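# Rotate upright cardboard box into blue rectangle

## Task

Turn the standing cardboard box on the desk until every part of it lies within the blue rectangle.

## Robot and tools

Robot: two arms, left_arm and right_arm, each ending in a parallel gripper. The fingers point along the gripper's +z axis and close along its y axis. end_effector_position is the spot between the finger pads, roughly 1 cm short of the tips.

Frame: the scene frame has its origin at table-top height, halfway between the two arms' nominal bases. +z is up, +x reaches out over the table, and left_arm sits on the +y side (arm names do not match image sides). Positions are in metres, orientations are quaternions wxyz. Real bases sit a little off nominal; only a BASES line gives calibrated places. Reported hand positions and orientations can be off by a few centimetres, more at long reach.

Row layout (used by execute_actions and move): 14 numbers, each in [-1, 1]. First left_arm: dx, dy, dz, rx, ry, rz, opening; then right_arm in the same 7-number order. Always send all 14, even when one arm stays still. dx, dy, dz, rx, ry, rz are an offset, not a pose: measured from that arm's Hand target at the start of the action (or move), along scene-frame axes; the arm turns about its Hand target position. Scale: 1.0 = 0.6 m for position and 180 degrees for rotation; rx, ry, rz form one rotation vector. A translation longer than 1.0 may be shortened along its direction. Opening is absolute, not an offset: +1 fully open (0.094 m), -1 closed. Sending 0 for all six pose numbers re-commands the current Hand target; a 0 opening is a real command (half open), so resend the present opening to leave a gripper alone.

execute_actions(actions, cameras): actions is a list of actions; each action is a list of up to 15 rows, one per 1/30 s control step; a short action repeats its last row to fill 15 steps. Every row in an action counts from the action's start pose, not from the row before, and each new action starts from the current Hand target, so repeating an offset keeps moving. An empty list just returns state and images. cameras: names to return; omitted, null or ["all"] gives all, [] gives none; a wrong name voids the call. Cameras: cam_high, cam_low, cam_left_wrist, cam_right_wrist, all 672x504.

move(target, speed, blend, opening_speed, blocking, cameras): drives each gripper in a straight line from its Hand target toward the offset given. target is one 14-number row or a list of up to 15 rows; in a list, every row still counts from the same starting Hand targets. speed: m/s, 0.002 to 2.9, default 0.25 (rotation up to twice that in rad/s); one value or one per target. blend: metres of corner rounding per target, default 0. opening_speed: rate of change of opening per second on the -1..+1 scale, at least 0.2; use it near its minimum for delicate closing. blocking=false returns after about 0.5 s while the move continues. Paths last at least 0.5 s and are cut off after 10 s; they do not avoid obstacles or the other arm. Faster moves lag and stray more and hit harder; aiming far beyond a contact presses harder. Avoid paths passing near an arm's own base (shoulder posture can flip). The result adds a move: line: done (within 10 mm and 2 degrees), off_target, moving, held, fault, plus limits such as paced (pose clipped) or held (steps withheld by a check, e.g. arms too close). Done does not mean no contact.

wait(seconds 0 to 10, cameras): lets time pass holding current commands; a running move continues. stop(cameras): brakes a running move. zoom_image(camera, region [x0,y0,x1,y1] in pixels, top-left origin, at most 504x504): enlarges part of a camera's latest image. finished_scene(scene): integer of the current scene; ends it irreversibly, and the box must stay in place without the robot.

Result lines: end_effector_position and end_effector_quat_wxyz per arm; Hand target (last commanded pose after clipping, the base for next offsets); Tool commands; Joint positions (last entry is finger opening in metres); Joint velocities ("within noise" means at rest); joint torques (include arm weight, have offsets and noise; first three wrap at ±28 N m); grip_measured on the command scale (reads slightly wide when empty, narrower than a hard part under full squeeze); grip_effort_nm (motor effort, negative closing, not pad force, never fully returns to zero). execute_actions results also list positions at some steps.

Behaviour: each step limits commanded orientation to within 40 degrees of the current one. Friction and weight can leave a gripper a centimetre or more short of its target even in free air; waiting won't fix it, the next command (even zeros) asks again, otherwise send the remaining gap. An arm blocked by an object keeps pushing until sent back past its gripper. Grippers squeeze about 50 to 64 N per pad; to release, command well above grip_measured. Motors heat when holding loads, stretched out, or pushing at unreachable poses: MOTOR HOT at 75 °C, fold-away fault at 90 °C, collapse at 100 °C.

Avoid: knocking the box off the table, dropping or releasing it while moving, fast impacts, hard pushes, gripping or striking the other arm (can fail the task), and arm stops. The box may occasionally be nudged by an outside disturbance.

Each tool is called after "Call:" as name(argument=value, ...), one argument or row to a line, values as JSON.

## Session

Call:
execute_actions(
  actions=[],
)

Call:
zoom_image(
  camera="cam_high",
  region=[230, 130, 430, 330],
)

Scene clock: 0.00 s.
left_arm: end_effector_position=(+0.3682, +0.3556, +0.1301) grip_measured=+1.000 grip_effort_nm=n/a end_effector_quat_wxyz=(+0.582, -0.041, +0.811, +0.025) | right_arm: end_effector_position=(+0.3938, -0.2587, +0.1634) grip_measured=+1.000 grip_effort_nm=n/a end_effector_quat_wxyz=(+0.616, +0.023, +0.787, -0.021)
Joint positions: left_arm=[0.033 1.57 0.416 0.827 -0.061 -0.029 0.094] | right_arm=[0.044 1.521 0.41 0.867 0.122 0.026 0.094]
Joint velocities: within noise
Joint torques (N m): no reading
Motor temperatures (°C): left_arm=[26 26 26 30 25 25 28] | right_arm=[27 30 26 27 27 28 26]
Heat: left arm: 30 °C; right arm: 30 °C.
Hand target: left_arm +0.3703, +0.3557, +0.1356; +0.588, -0.042, +0.807, +0.025 | right_arm +0.3965, -0.2586, +0.1739; +0.628, +0.024, +0.778, -0.020
Tool commands: left_gripper/opening=+1.0 right_gripper/opening=+1.0

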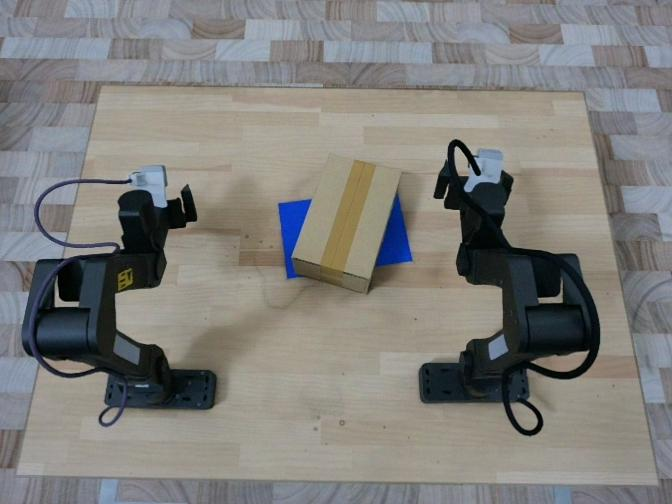

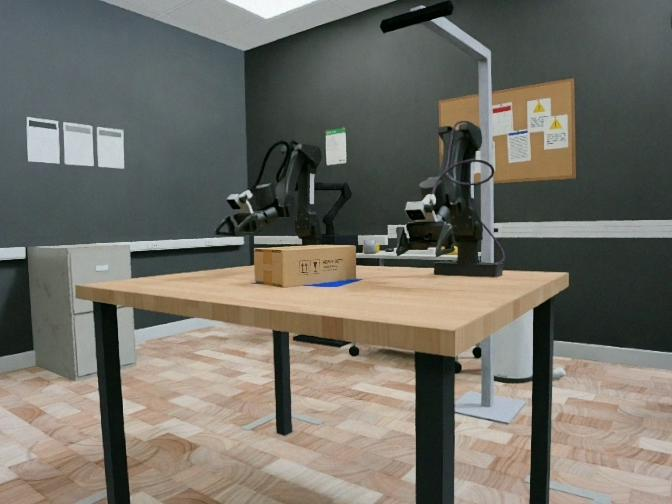

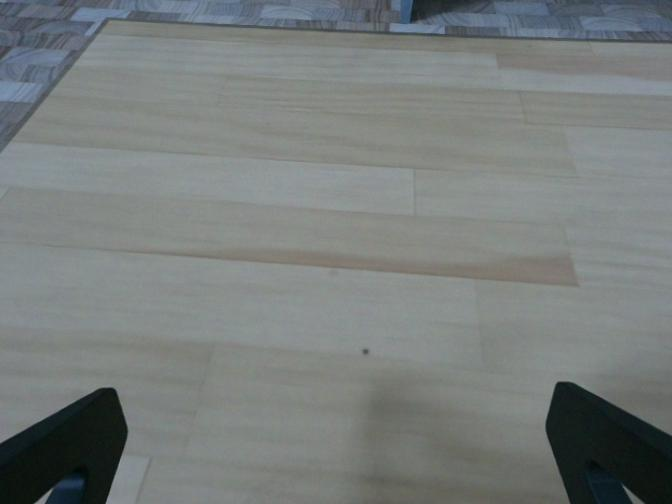

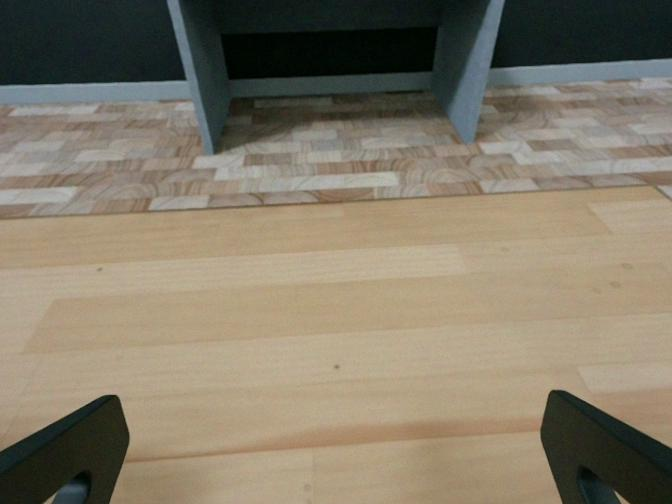

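Scaled by 2.520 from the camera's 672x504 image, which has a finer 960x720 frame.

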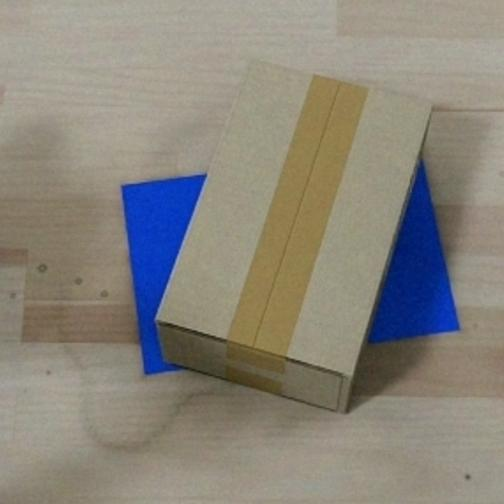

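Call:
move(
  target=[
    [-0.284,-0.26,0.107,0.0402,0.3451,-0.1194,0.2,0.106,0.048,0.01,0.0814,0.4256,-0.0676,0.2],
    [-0.354,-0.563,-0.084,0.0402,0.3451,-0.1194,0.2,0.114,0.298,-0.123,0.0814,0.4256,-0.0676,0.2],
  ],
  speed=0.3,
  blend=[0.03,0],
)

Call:
zoom_image(
  camera="cam_high",
  region=[200, 110, 460, 330],
)

Scene clock: 21.93 s.
left_arm: end_effector_position=(+0.1519, +0.0205, +0.0828) grip_measured=+0.203 grip_effort_nm=-0.139 end_effector_quat_wxyz=(+0.077, +0.162, +0.984, -0.020) | right_arm: end_effector_position=(+0.4624, -0.0764, +0.1020) grip_measured=+0.202 grip_effort_nm=-0.134 end_effector_quat_wxyz=(+0.034, +0.148, +0.988, +0.019)
Joint positions: left_arm=[-1.064 1.848 1.323 -0.919 -0.096 -0.735 0.057] | right_arm=[0.353 2.652 2.705 -1.545 0.002 0.669 0.056]
Joint velocities: within noise
Joint torques (N m): left_arm=[0.01 -6.69 7.38 0.36 -0.25 -0.14] | right_arm=[-0.81 -12.27 6.84 0.18 -0.04 -0.01]
Motor temperatures (°C): left_arm=[26 27 27 32 25 25 28] | right_arm=[27 31 26 30 27 28 26]
Heat: left arm: 32 °C; right arm: 31 °C.
Hand target: left_arm +0.1580, +0.0179, +0.0852; +0.086, +0.156, +0.984, -0.014 | right_arm +0.4649, -0.0797, +0.1000; +0.000, +0.156, +0.988, +0.000
Off the commanded pose: left_arm 0.007 m, 1 deg | right_arm 0.005 m, 5 deg.
joint sent to its limit (right arm) — joint 4 (wrist pitch), lower limit. The joint targets are off in orientation, not in position.
move: off_target (right_arm)

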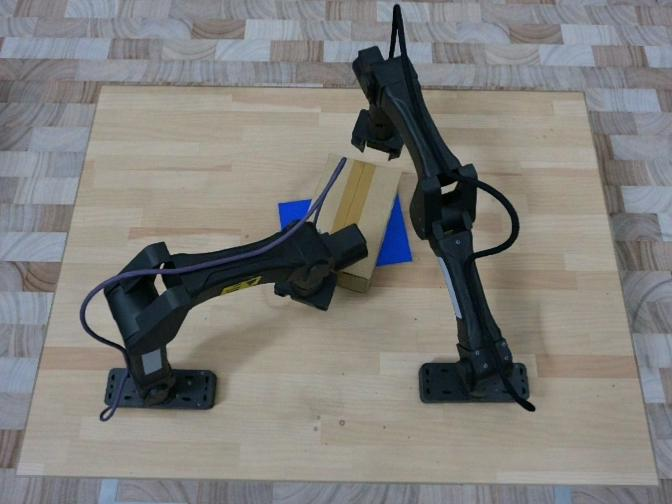

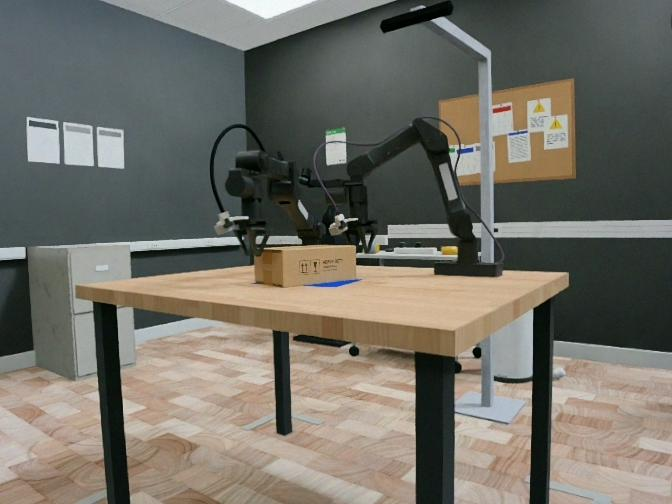

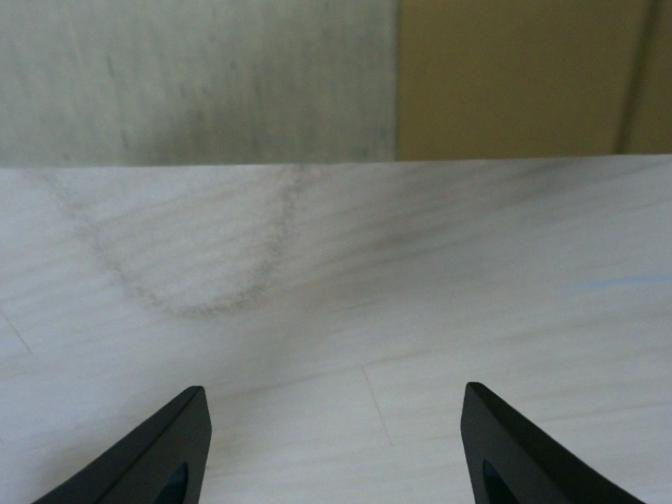

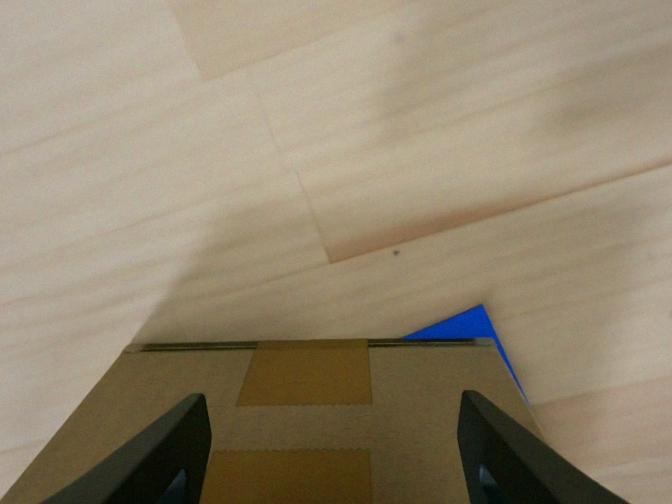

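Scaled by 1.938 from the camera's 672x504 image, which has a finer 960x720 frame.

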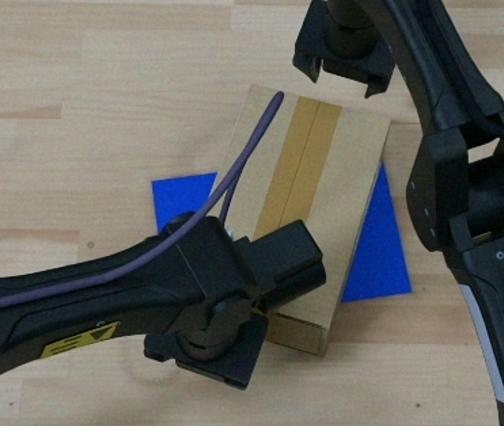

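Call:
move(
  target=[0.043,-0.0405,0,0,0,0,0.2,-0.0253,-0.0127,-0.008,0,0,0,0.2],
  speed=0.07,
)

Call:
zoom_image(
  camera="cam_high",
  region=[200, 110, 460, 330],
)

Scene clock: 29.97 s.
left_arm: end_effector_position=(+0.1799, -0.0105, +0.0867) grip_measured=+0.203 grip_effort_nm=-0.144 end_effector_quat_wxyz=(+0.089, +0.155, +0.983, -0.032) | right_arm: end_effector_position=(+0.4495, -0.0833, +0.0823) grip_measured=+0.202 grip_effort_nm=-0.134 end_effector_quat_wxyz=(+0.001, +0.150, +0.989, -0.001)
Joint positions: left_arm=[-1.04 1.964 1.491 -0.934 -0.097 -0.724 0.057] | right_arm=[0.35 2.652 2.628 -1.546 0.002 0.669 0.056]
Joint velocities: within noise
Joint torques (N m): left_arm=[0.36 -7.15 7.68 0.16 -0.22 0.07] | right_arm=[-0.85 -15.71 4.55 0.06 -0.05 0]
Motor temperatures (°C): left_arm=[26 27 27 31 25 25 28] | right_arm=[27 34 27 29 27 28 26]
Heat: left arm: 31 °C; right arm: 34 °C.
Hand target: left_arm +0.1837, -0.0064, +0.0852; +0.086, +0.156, +0.984, -0.014 | right_arm +0.4497, -0.0873, +0.0952; +0.000, +0.156, +0.988, +0.000
Off the commanded pose: left_arm 0.006 m, 2 deg | right_arm 0.013 m, 1 deg.
joint sent to its limit (right arm) — joint 4 (wrist pitch), lower limit. The joint targets still meet the commanded pose.
move: off_target (right_arm)

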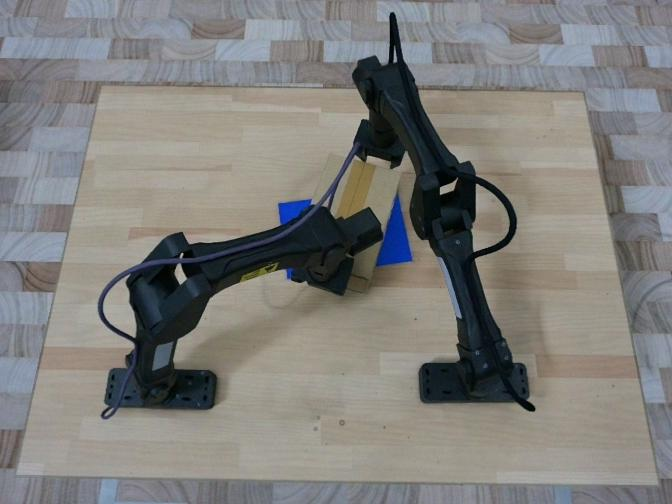

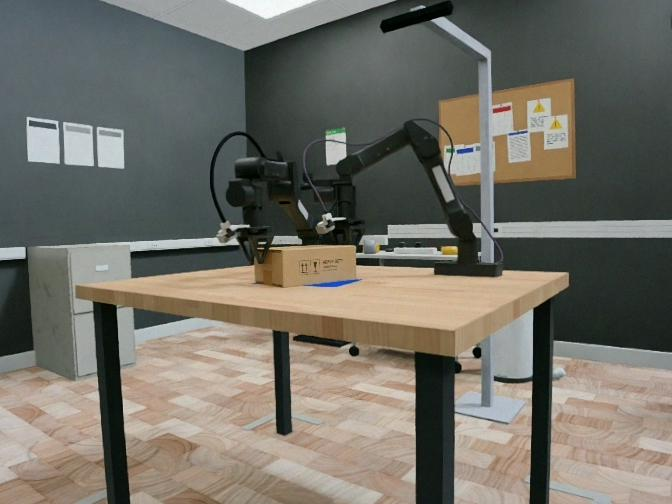

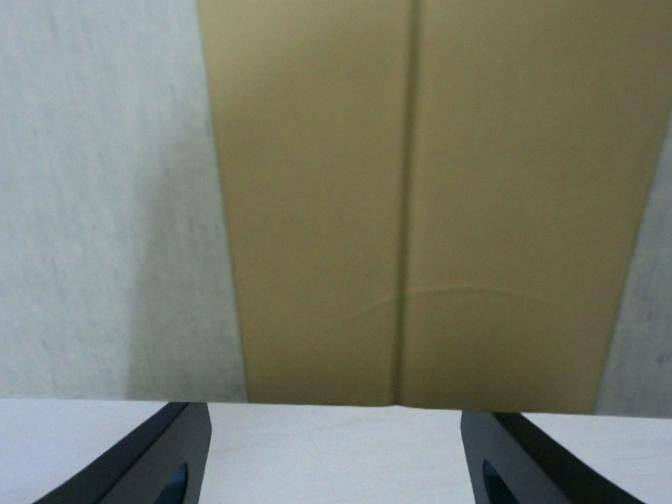

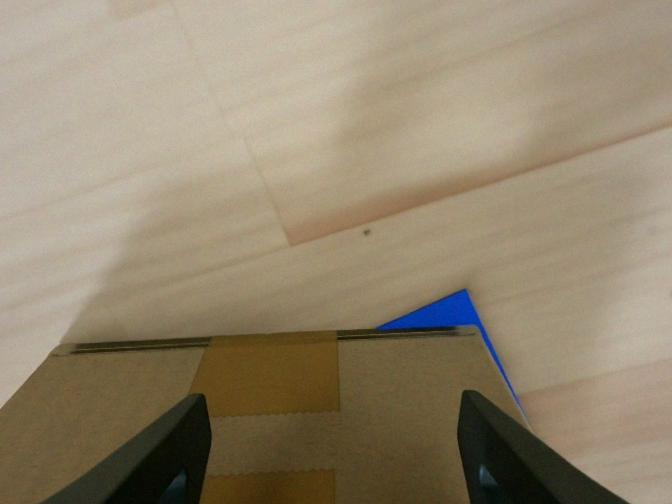

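Scaled by 1.938 from the camera's 672x504 image, which has a finer 960x720 frame.

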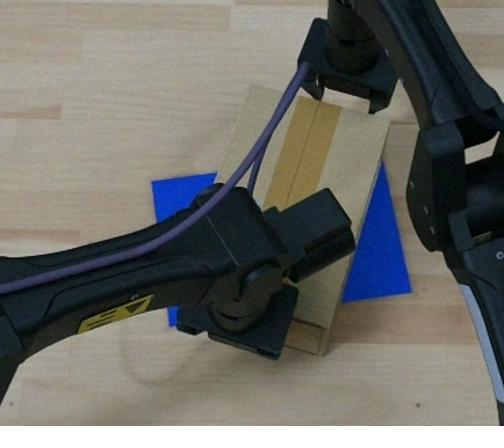

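Call:
move(
  target=[0.02,-0.0067,0,0,0,0,0.2,-0.022,0.0074,0.01,0,0,0,0.2],
  speed=0.05,
  cameras=["cam_high","cam_left_wrist","cam_right_wrist"],
)

Call:
zoom_image(
  camera="cam_high",
  region=[200, 110, 460, 330],
)

Scene clock: 33.77 s.
left_arm: end_effector_position=(+0.1874, -0.0127, +0.0868) grip_measured=+0.203 grip_effort_nm=-0.149 end_effector_quat_wxyz=(+0.085, +0.161, +0.983, -0.026) | right_arm: end_effector_position=(+0.4418, -0.0874, +0.0706) grip_measured=+0.202 grip_effort_nm=-0.125 end_effector_quat_wxyz=(-0.014, +0.155, +0.988, -0.011)
Joint positions: left_arm=[-1.027 1.998 1.542 -0.964 -0.097 -0.699 0.057] | right_arm=[0.349 2.629 2.534 -1.512 0.005 0.678 0.056]
Joint velocities: within noise
Joint torques (N m): left_arm=[0.98 -7.19 7.76 0.3 -0.19 0] | right_arm=[0.98 -18.89 4.15 -0.11 -0.1 0.07]
Motor temperatures (°C): left_arm=[26 27 27 31 25 25 28] | right_arm=[27 35 27 29 27 28 26]
Heat: left arm: 31 °C; right arm: 35 °C.
Hand target: left_arm +0.1958, -0.0104, +0.0851; +0.086, +0.156, +0.984, -0.014 | right_arm +0.4365, -0.0829, +0.1011; +0.000, +0.156, +0.988, +0.000
Off the commanded pose: left_arm 0.009 m, 1 deg | right_arm 0.031 m, 2 deg.
move: off_target (right_arm)
Images, in order (width x height): cam_high 672x504, cam_left_wrist 672x504, cam_right_wrist 672x504.

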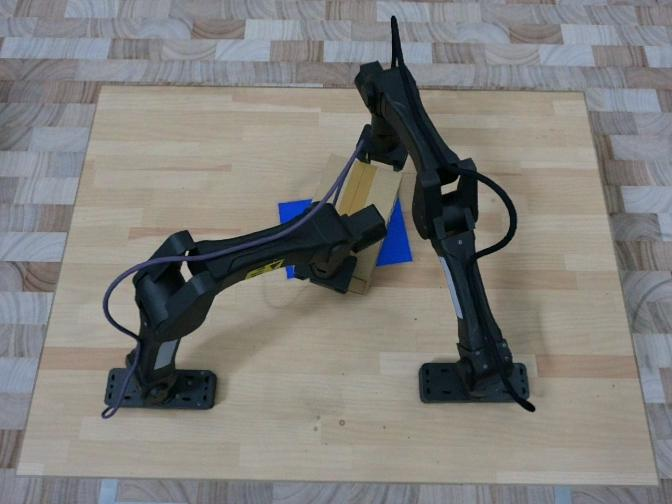

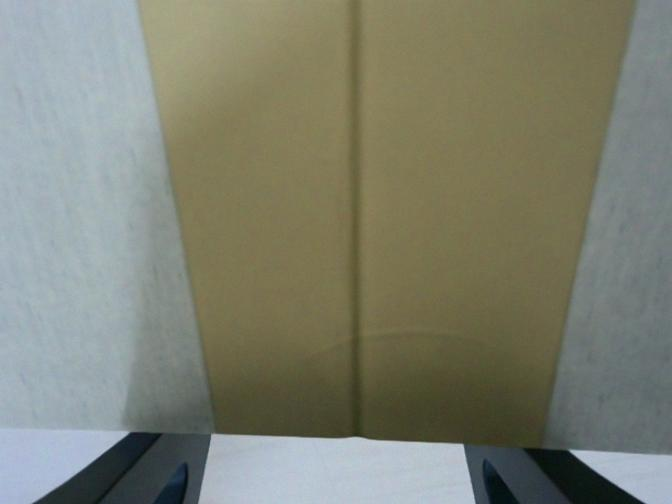

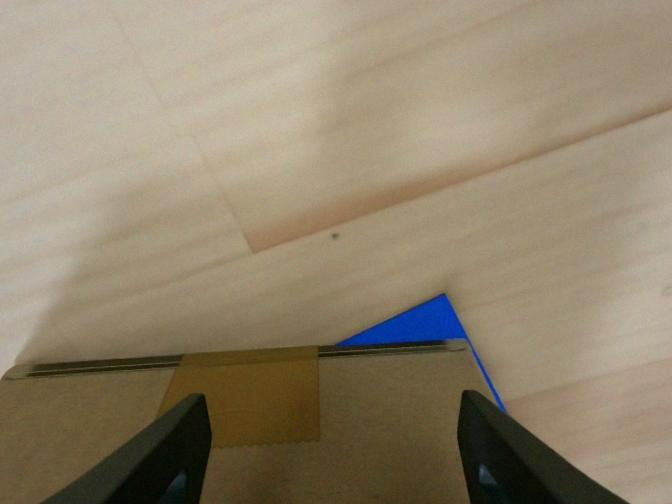

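Scaled by 1.938 from the camera's 672x504 image, which has a finer 960x720 frame.

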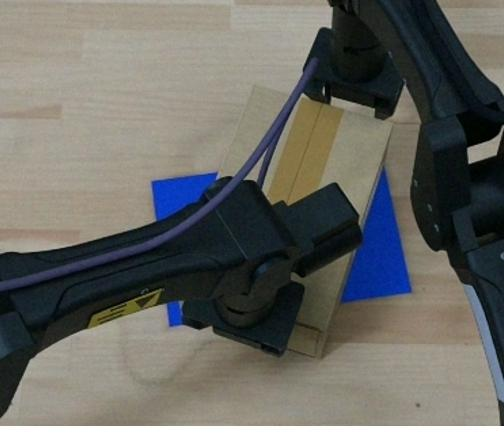

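Call:
move(
  target=[
    [0.0307,0.0507,0,0,0,-0.0889,0.2,-0.0357,-0.045,0,0,0,-0.0889,0.2],
    [0.0742,0.0918,0,0,0,-0.1778,0.2,-0.0822,-0.0775,0,0,0,-0.1778,0.2],
  ],
  speed=0.07,
)

Call:
zoom_image(
  camera="cam_high",
  region=[230, 130, 430, 330],
)

Scene clock: 42.90 s.
left_arm: end_effector_position=(+0.2308, +0.0561, +0.0789) grip_measured=+0.203 grip_effort_nm=-0.129 end_effector_quat_wxyz=(+0.045, +0.418, +0.907, -0.013) | right_arm: end_effector_position=(+0.3899, -0.1399, +0.0750) grip_measured=+0.202 grip_effort_nm=-0.129 end_effector_quat_wxyz=(-0.007, +0.416, +0.909, -0.031)
Joint positions: left_arm=[-0.797 1.958 1.463 -0.983 -0.009 0.063 0.056] | right_arm=[0.29 2.258 1.884 -1.249 0.036 1.169 0.056]
Joint velocities: within noise
Joint torques (N m): left_arm=[0.49 -10.85 4.01 1.06 0.23 0.14] | right_arm=[0.95 -16.77 4.42 -0.02 -0.41 0.19]
Motor temperatures (°C): left_arm=[26 28 27 31 25 25 28] | right_arm=[27 38 27 28 27 28 26]
Heat: left arm: 31 °C; right arm: 38 °C.
Hand target: left_arm +0.2403, +0.0448, +0.0850; +0.078, +0.421, +0.903, -0.037 | right_arm +0.3872, -0.1294, +0.1012; +0.000, +0.422, +0.906, +0.000
Off the commanded pose: left_arm 0.016 m, 5 deg | right_arm 0.028 m, 4 deg.
move: off_target (left_arm, right_arm)

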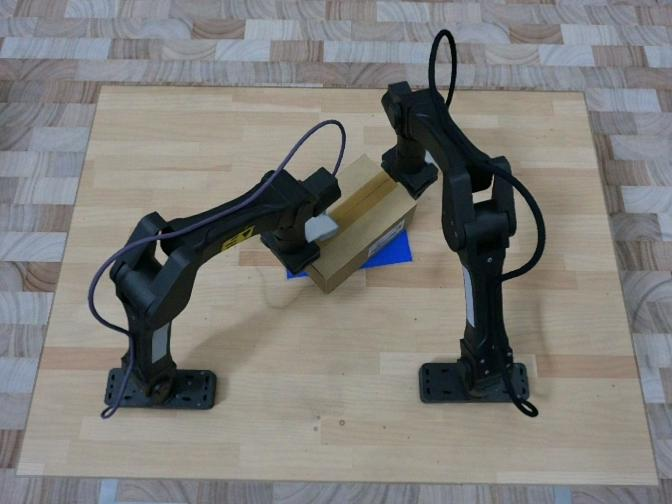

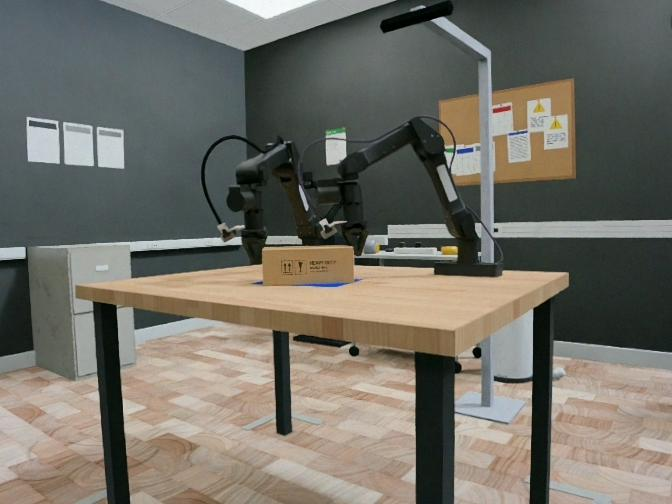

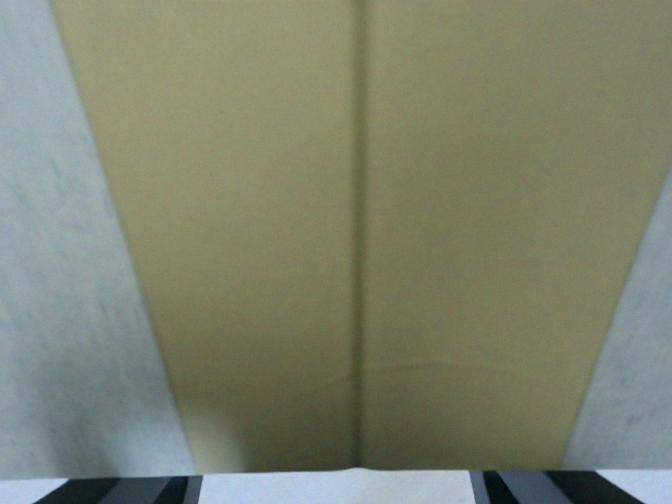

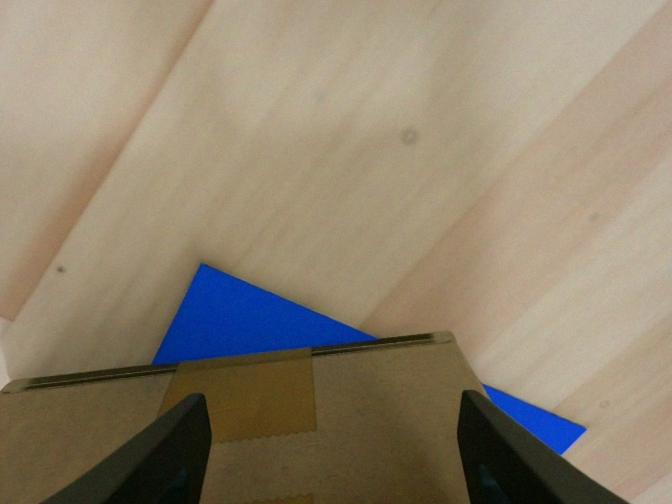

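Scaled by 2.520 from the camera's 672x504 image, which has a finer 960x720 frame.

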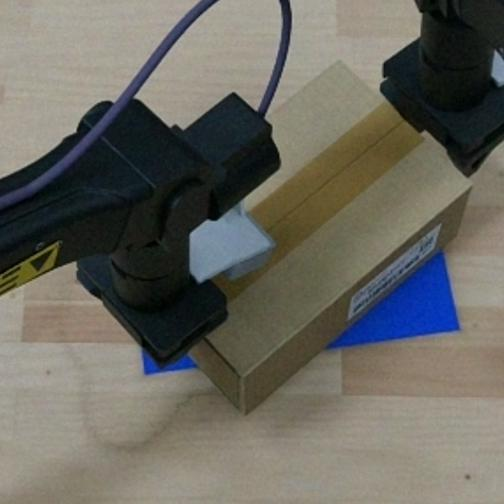

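Call:
move(
  target=[
    [0.0637,0.027,0,0,0,-0.092,0.2,-0.0492,-0.0228,0,0,0,-0.092,0.2],
    [0.127,0.0365,0,0,0,-0.178,0.2,-0.0937,-0.0283,0,0,0,-0.178,0.2],
  ],
  speed=0.07,
)

Call:
zoom_image(
  camera="cam_high",
  region=[230, 130, 430, 330],
)

Scene clock: 54.97 s.
left_arm: end_effector_position=(+0.3153, +0.0871, +0.0833) grip_measured=+0.203 grip_effort_nm=-0.129 end_effector_quat_wxyz=(+0.050, +0.641, +0.766, -0.024) | right_arm: end_effector_position=(+0.3240, -0.1634, +0.0837) grip_measured=+0.202 grip_effort_nm=-0.115 end_effector_quat_wxyz=(-0.008, +0.653, +0.756, -0.048)
Joint positions: left_arm=[-0.577 2.127 1.73 -1.08 0.059 0.81 0.056] | right_arm=[0.285 2.008 1.525 -1.177 0.037 1.729 0.056]
Joint velocities: within noise
Joint torques (N m): left_arm=[-0.76 -8.34 8.43 0.49 0.75 0.23] | right_arm=[1.78 -13.76 4.57 0.32 -0.43 0.16]
Motor temperatures (°C): left_arm=[26 29 27 31 25 25 28] | right_arm=[27 38 27 28 27 29 26]
Heat: left arm: 31 °C; right arm: 38 °C.
Hand target: left_arm +0.3166, +0.0665, +0.0852; +0.066, +0.654, +0.752, -0.057 | right_arm +0.3309, -0.1464, +0.1012; +0.000, +0.656, +0.755, +0.000
Off the commanded pose: left_arm 0.020 m, 5 deg | right_arm 0.025 m, 6 deg.
move: off_target (left_arm, right_arm)

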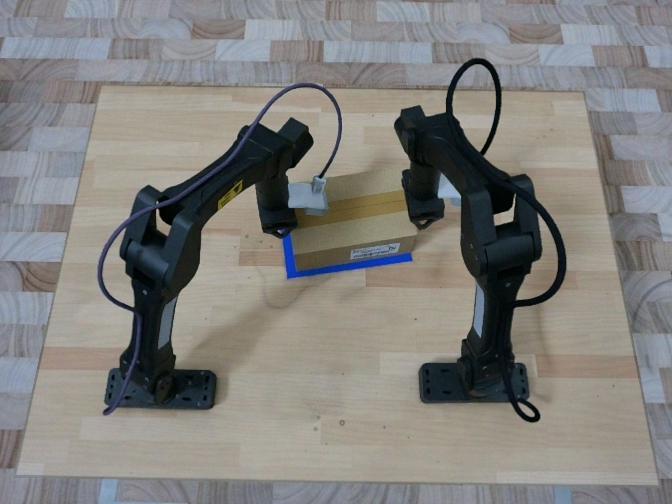

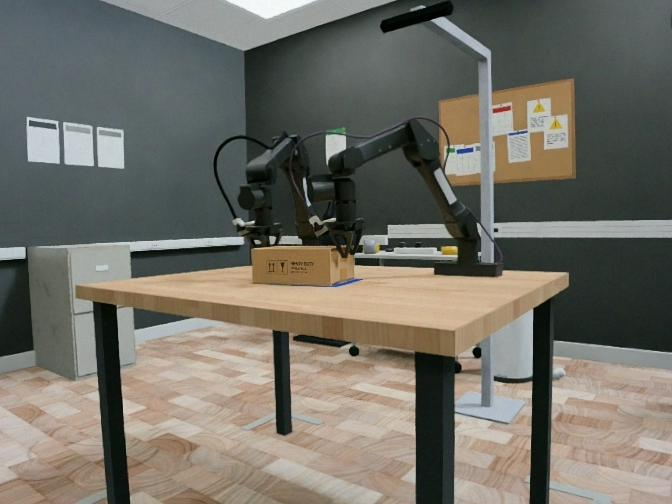

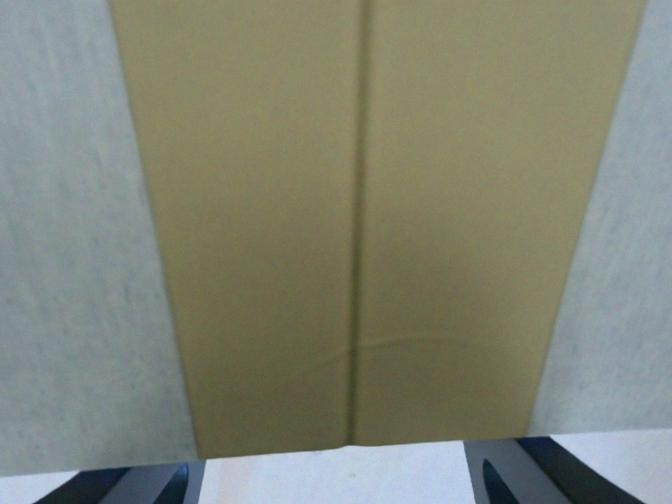

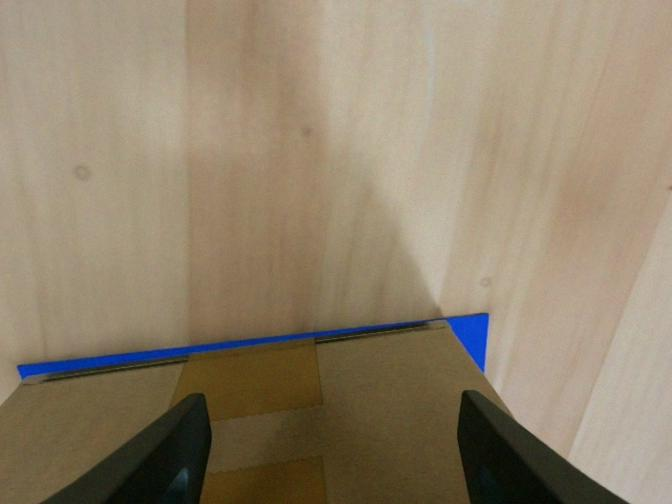

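Scaled by 2.520 from the camera's 672x504 image, which has a finer 960x720 frame.

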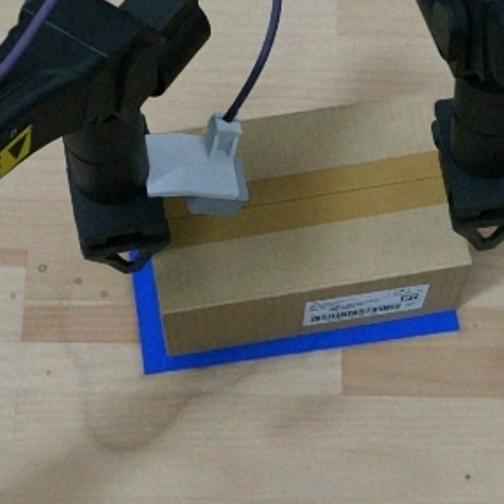

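Call:
move(
  target=[-0.0083,0.0133,0,0,0,-0.008,0.2,-0.0167,0.0167,0,0,0,-0.008,0.2],
  speed=0.04,
)

Call:
zoom_image(
  camera="cam_high",
  region=[270, 170, 430, 290],
)

Scene clock: 60.23 s.
left_arm: end_effector_position=(+0.3179, +0.0911, +0.0833) grip_measured=+0.203 grip_effort_nm=-0.134 end_effector_quat_wxyz=(+0.050, +0.652, +0.756, -0.023) | right_arm: end_effector_position=(+0.3159, -0.1601, +0.0841) grip_measured=+0.202 grip_effort_nm=-0.110 end_effector_quat_wxyz=(+0.000, +0.666, +0.744, -0.053)
Joint positions: left_arm=[-0.566 2.127 1.73 -1.081 0.06 0.851 0.056] | right_arm=[0.308 1.985 1.493 -1.17 0.053 1.79 0.056]
Joint velocities: within noise
Joint torques (N m): left_arm=[-0.81 -10.59 4.9 0.55 0.78 0.2] | right_arm=[2.84 -13.53 4.56 0.34 -0.62 0.17]
Motor temperatures (°C): left_arm=[26 29 28 31 25 25 28] | right_arm=[27 38 27 28 27 29 26]
Heat: left arm: 31 °C; right arm: 38 °C.
Hand target: left_arm +0.3115, +0.0746, +0.0852; +0.065, +0.663, +0.743, -0.058 | right_arm +0.3209, -0.1364, +0.1012; +0.000, +0.666, +0.746, +0.000
Off the commanded pose: left_arm 0.018 m, 5 deg | right_arm 0.030 m, 6 deg.
move: off_target (left_arm, right_arm)

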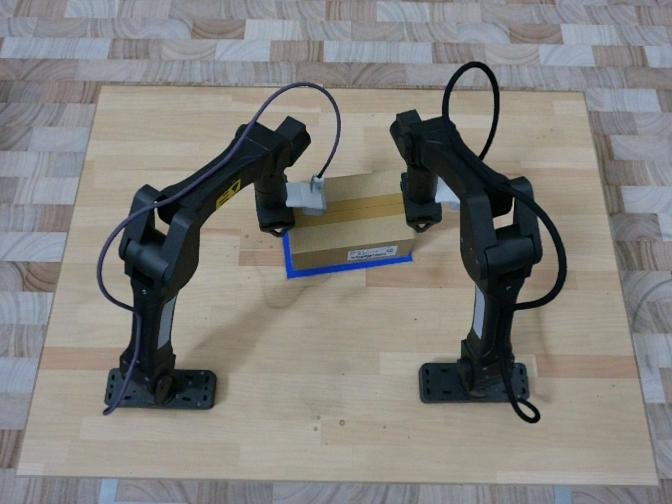

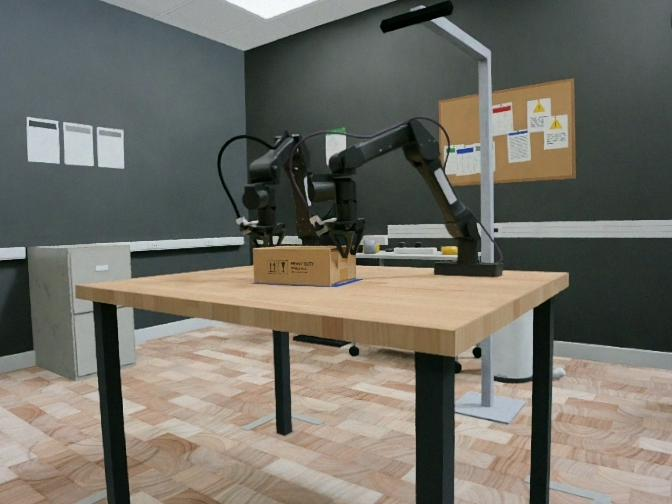

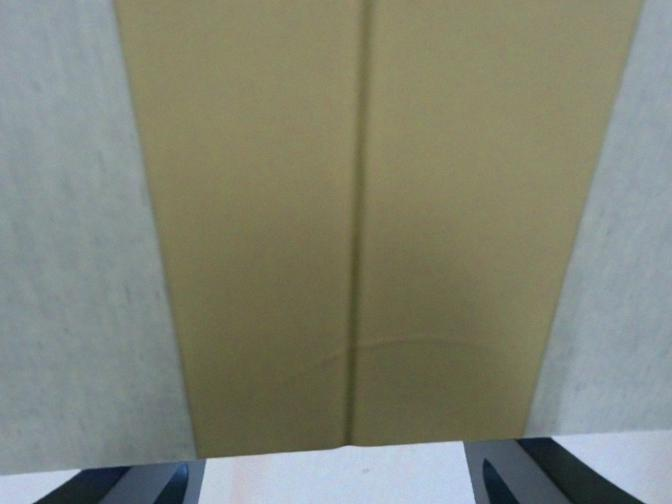

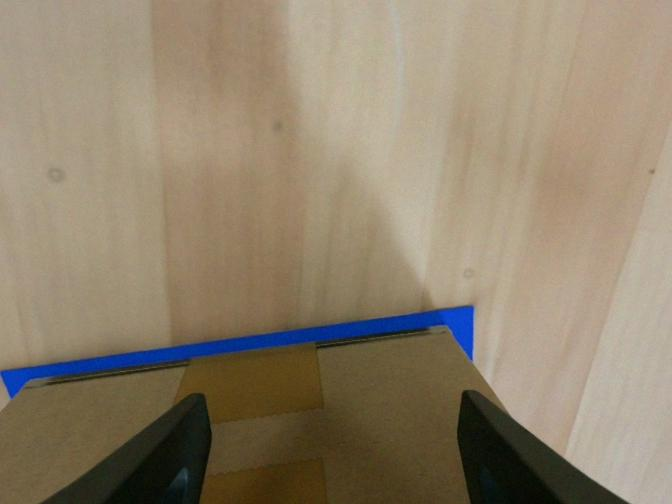

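Scaled by 3.150 from the camera's 672x504 image, which has a finer 960x720 frame.

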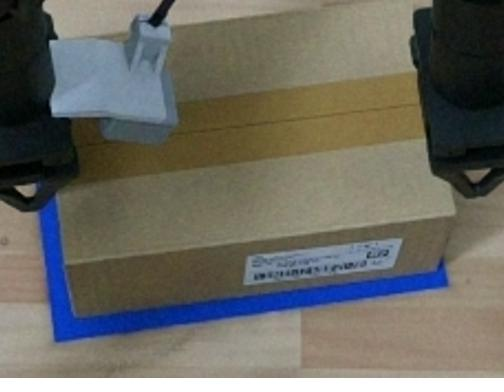

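Call:
move(
  target=[
    [-0.007,0.167,0,0,0,0,0.2,0.013,-0.175,0,0,0,0,0.2],
    [-0.007,0.25,0.1,0,0,0,0.2,0.013,-0.22,0.1,0,0,0,0.2],
  ],
  speed=0.12,
)

Call:
zoom_image(
  camera="cam_high",
  region=[270, 160, 430, 290],
)

Call:
zoom_image(
  camera="cam_low",
  region=[240, 235, 370, 300],
)

Call:
zoom_image(
  camera="cam_high",
  region=[270, 190, 330, 250],
)

Scene clock: 66.90 s.
left_arm: end_effector_position=(+0.3112, +0.2274, +0.1271) grip_measured=+0.203 grip_effort_nm=-0.125 end_effector_quat_wxyz=(+0.053, +0.659, +0.748, -0.051) | right_arm: end_effector_position=(+0.3266, -0.2671, +0.1398) grip_measured=+0.202 grip_effort_nm=-0.105 end_effector_quat_wxyz=(-0.019, +0.665, +0.746, -0.018)
Joint positions: left_arm=[-0.22 1.894 1.566 -1.199 0.141 1.218 0.056] | right_arm=[-0.03 1.893 1.593 -1.322 0.002 1.445 0.056]
Joint velocities: within noise
Joint torques (N m): left_arm=[0.05 -11.1 7.31 -0.05 0.32 0.09] | right_arm=[-0.44 -12.26 6.74 -0.08 -0.04 -0.13]
Motor temperatures (°C): left_arm=[26 29 28 31 25 25 28] | right_arm=[27 38 27 28 27 29 26]
Heat: left arm: 31 °C; right arm: 38 °C.
Hand target: left_arm +0.3073, +0.2246, +0.1451; +0.065, +0.663, +0.743, -0.058 | right_arm +0.3287, -0.2683, +0.1611; +0.000, +0.666, +0.746, +0.000
Off the commanded pose: left_arm 0.019 m, 2 deg | right_arm 0.022 m, 3 deg.
move: off_target (left_arm, right_arm)

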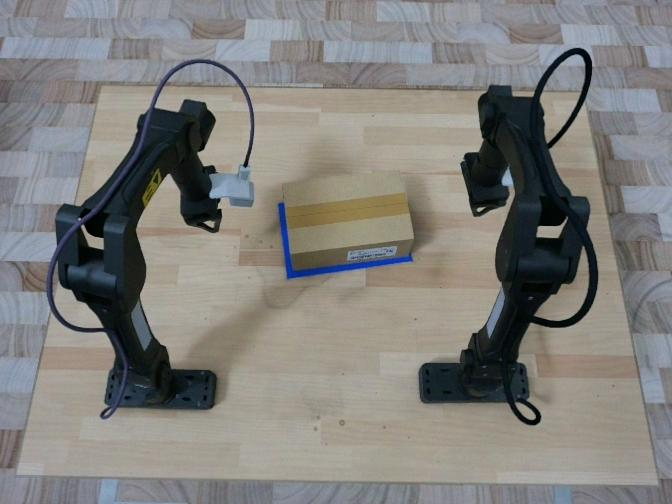

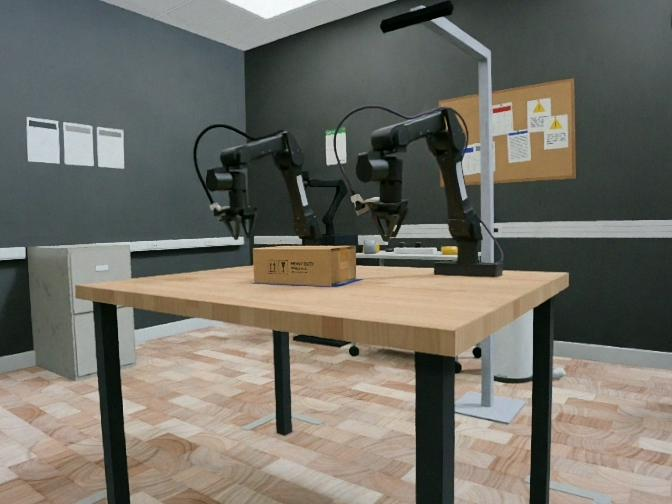

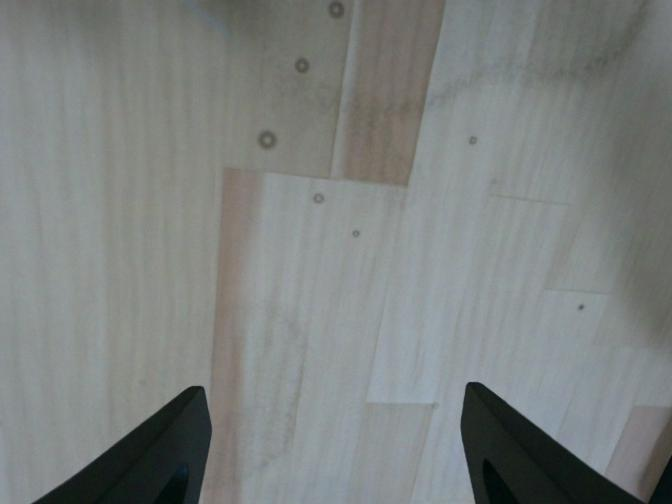

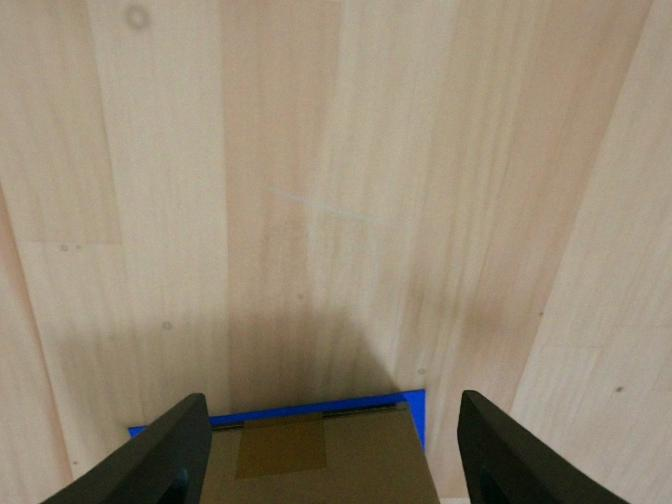

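Scaled by 3.150 from the camera's 672x504 image, which has a finer 960x720 frame.

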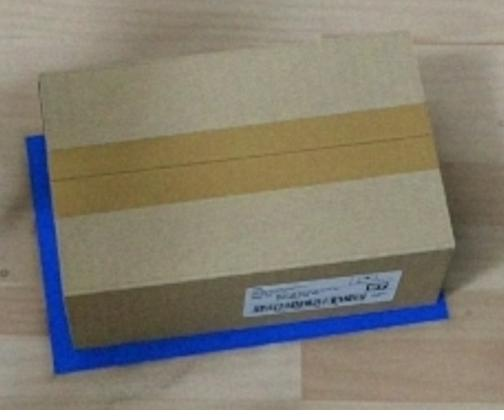

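Scaled by 3.877 from the camera's 672x504 image, which has a finer 960x720 frame.

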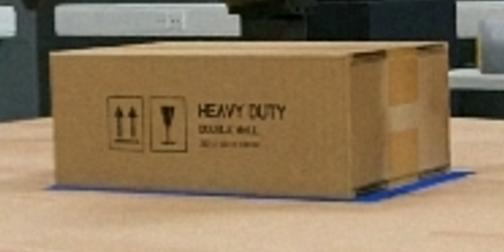

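Scaled by 8.400 from the camera's 672x504 image, which has a finer 960x720 frame.

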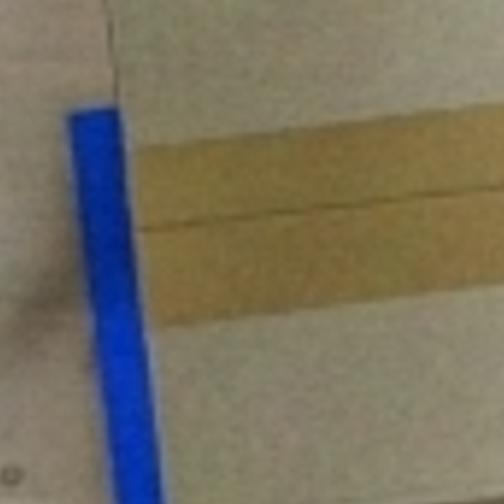

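Call:
zoom_image(
  camera="cam_low",
  region=[245, 270, 305, 300],
)

Call:
zoom_image(
  camera="cam_low",
  region=[305, 265, 375, 300],
)

Scaled by 8.400 from the camera's 672x504 image, which has a finer 960x720 frame.

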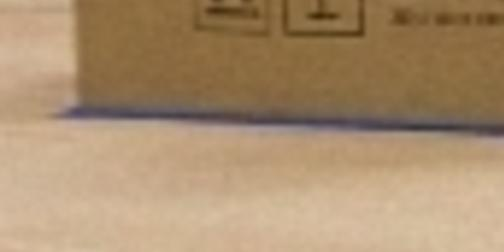

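Scaled by 7.200 from the camera's 672x504 image, which has a finer 960x720 frame.

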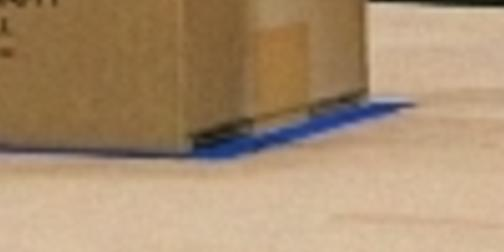

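Call:
finished_scene(
  scene=2,
)

The scene is finished: the task was done.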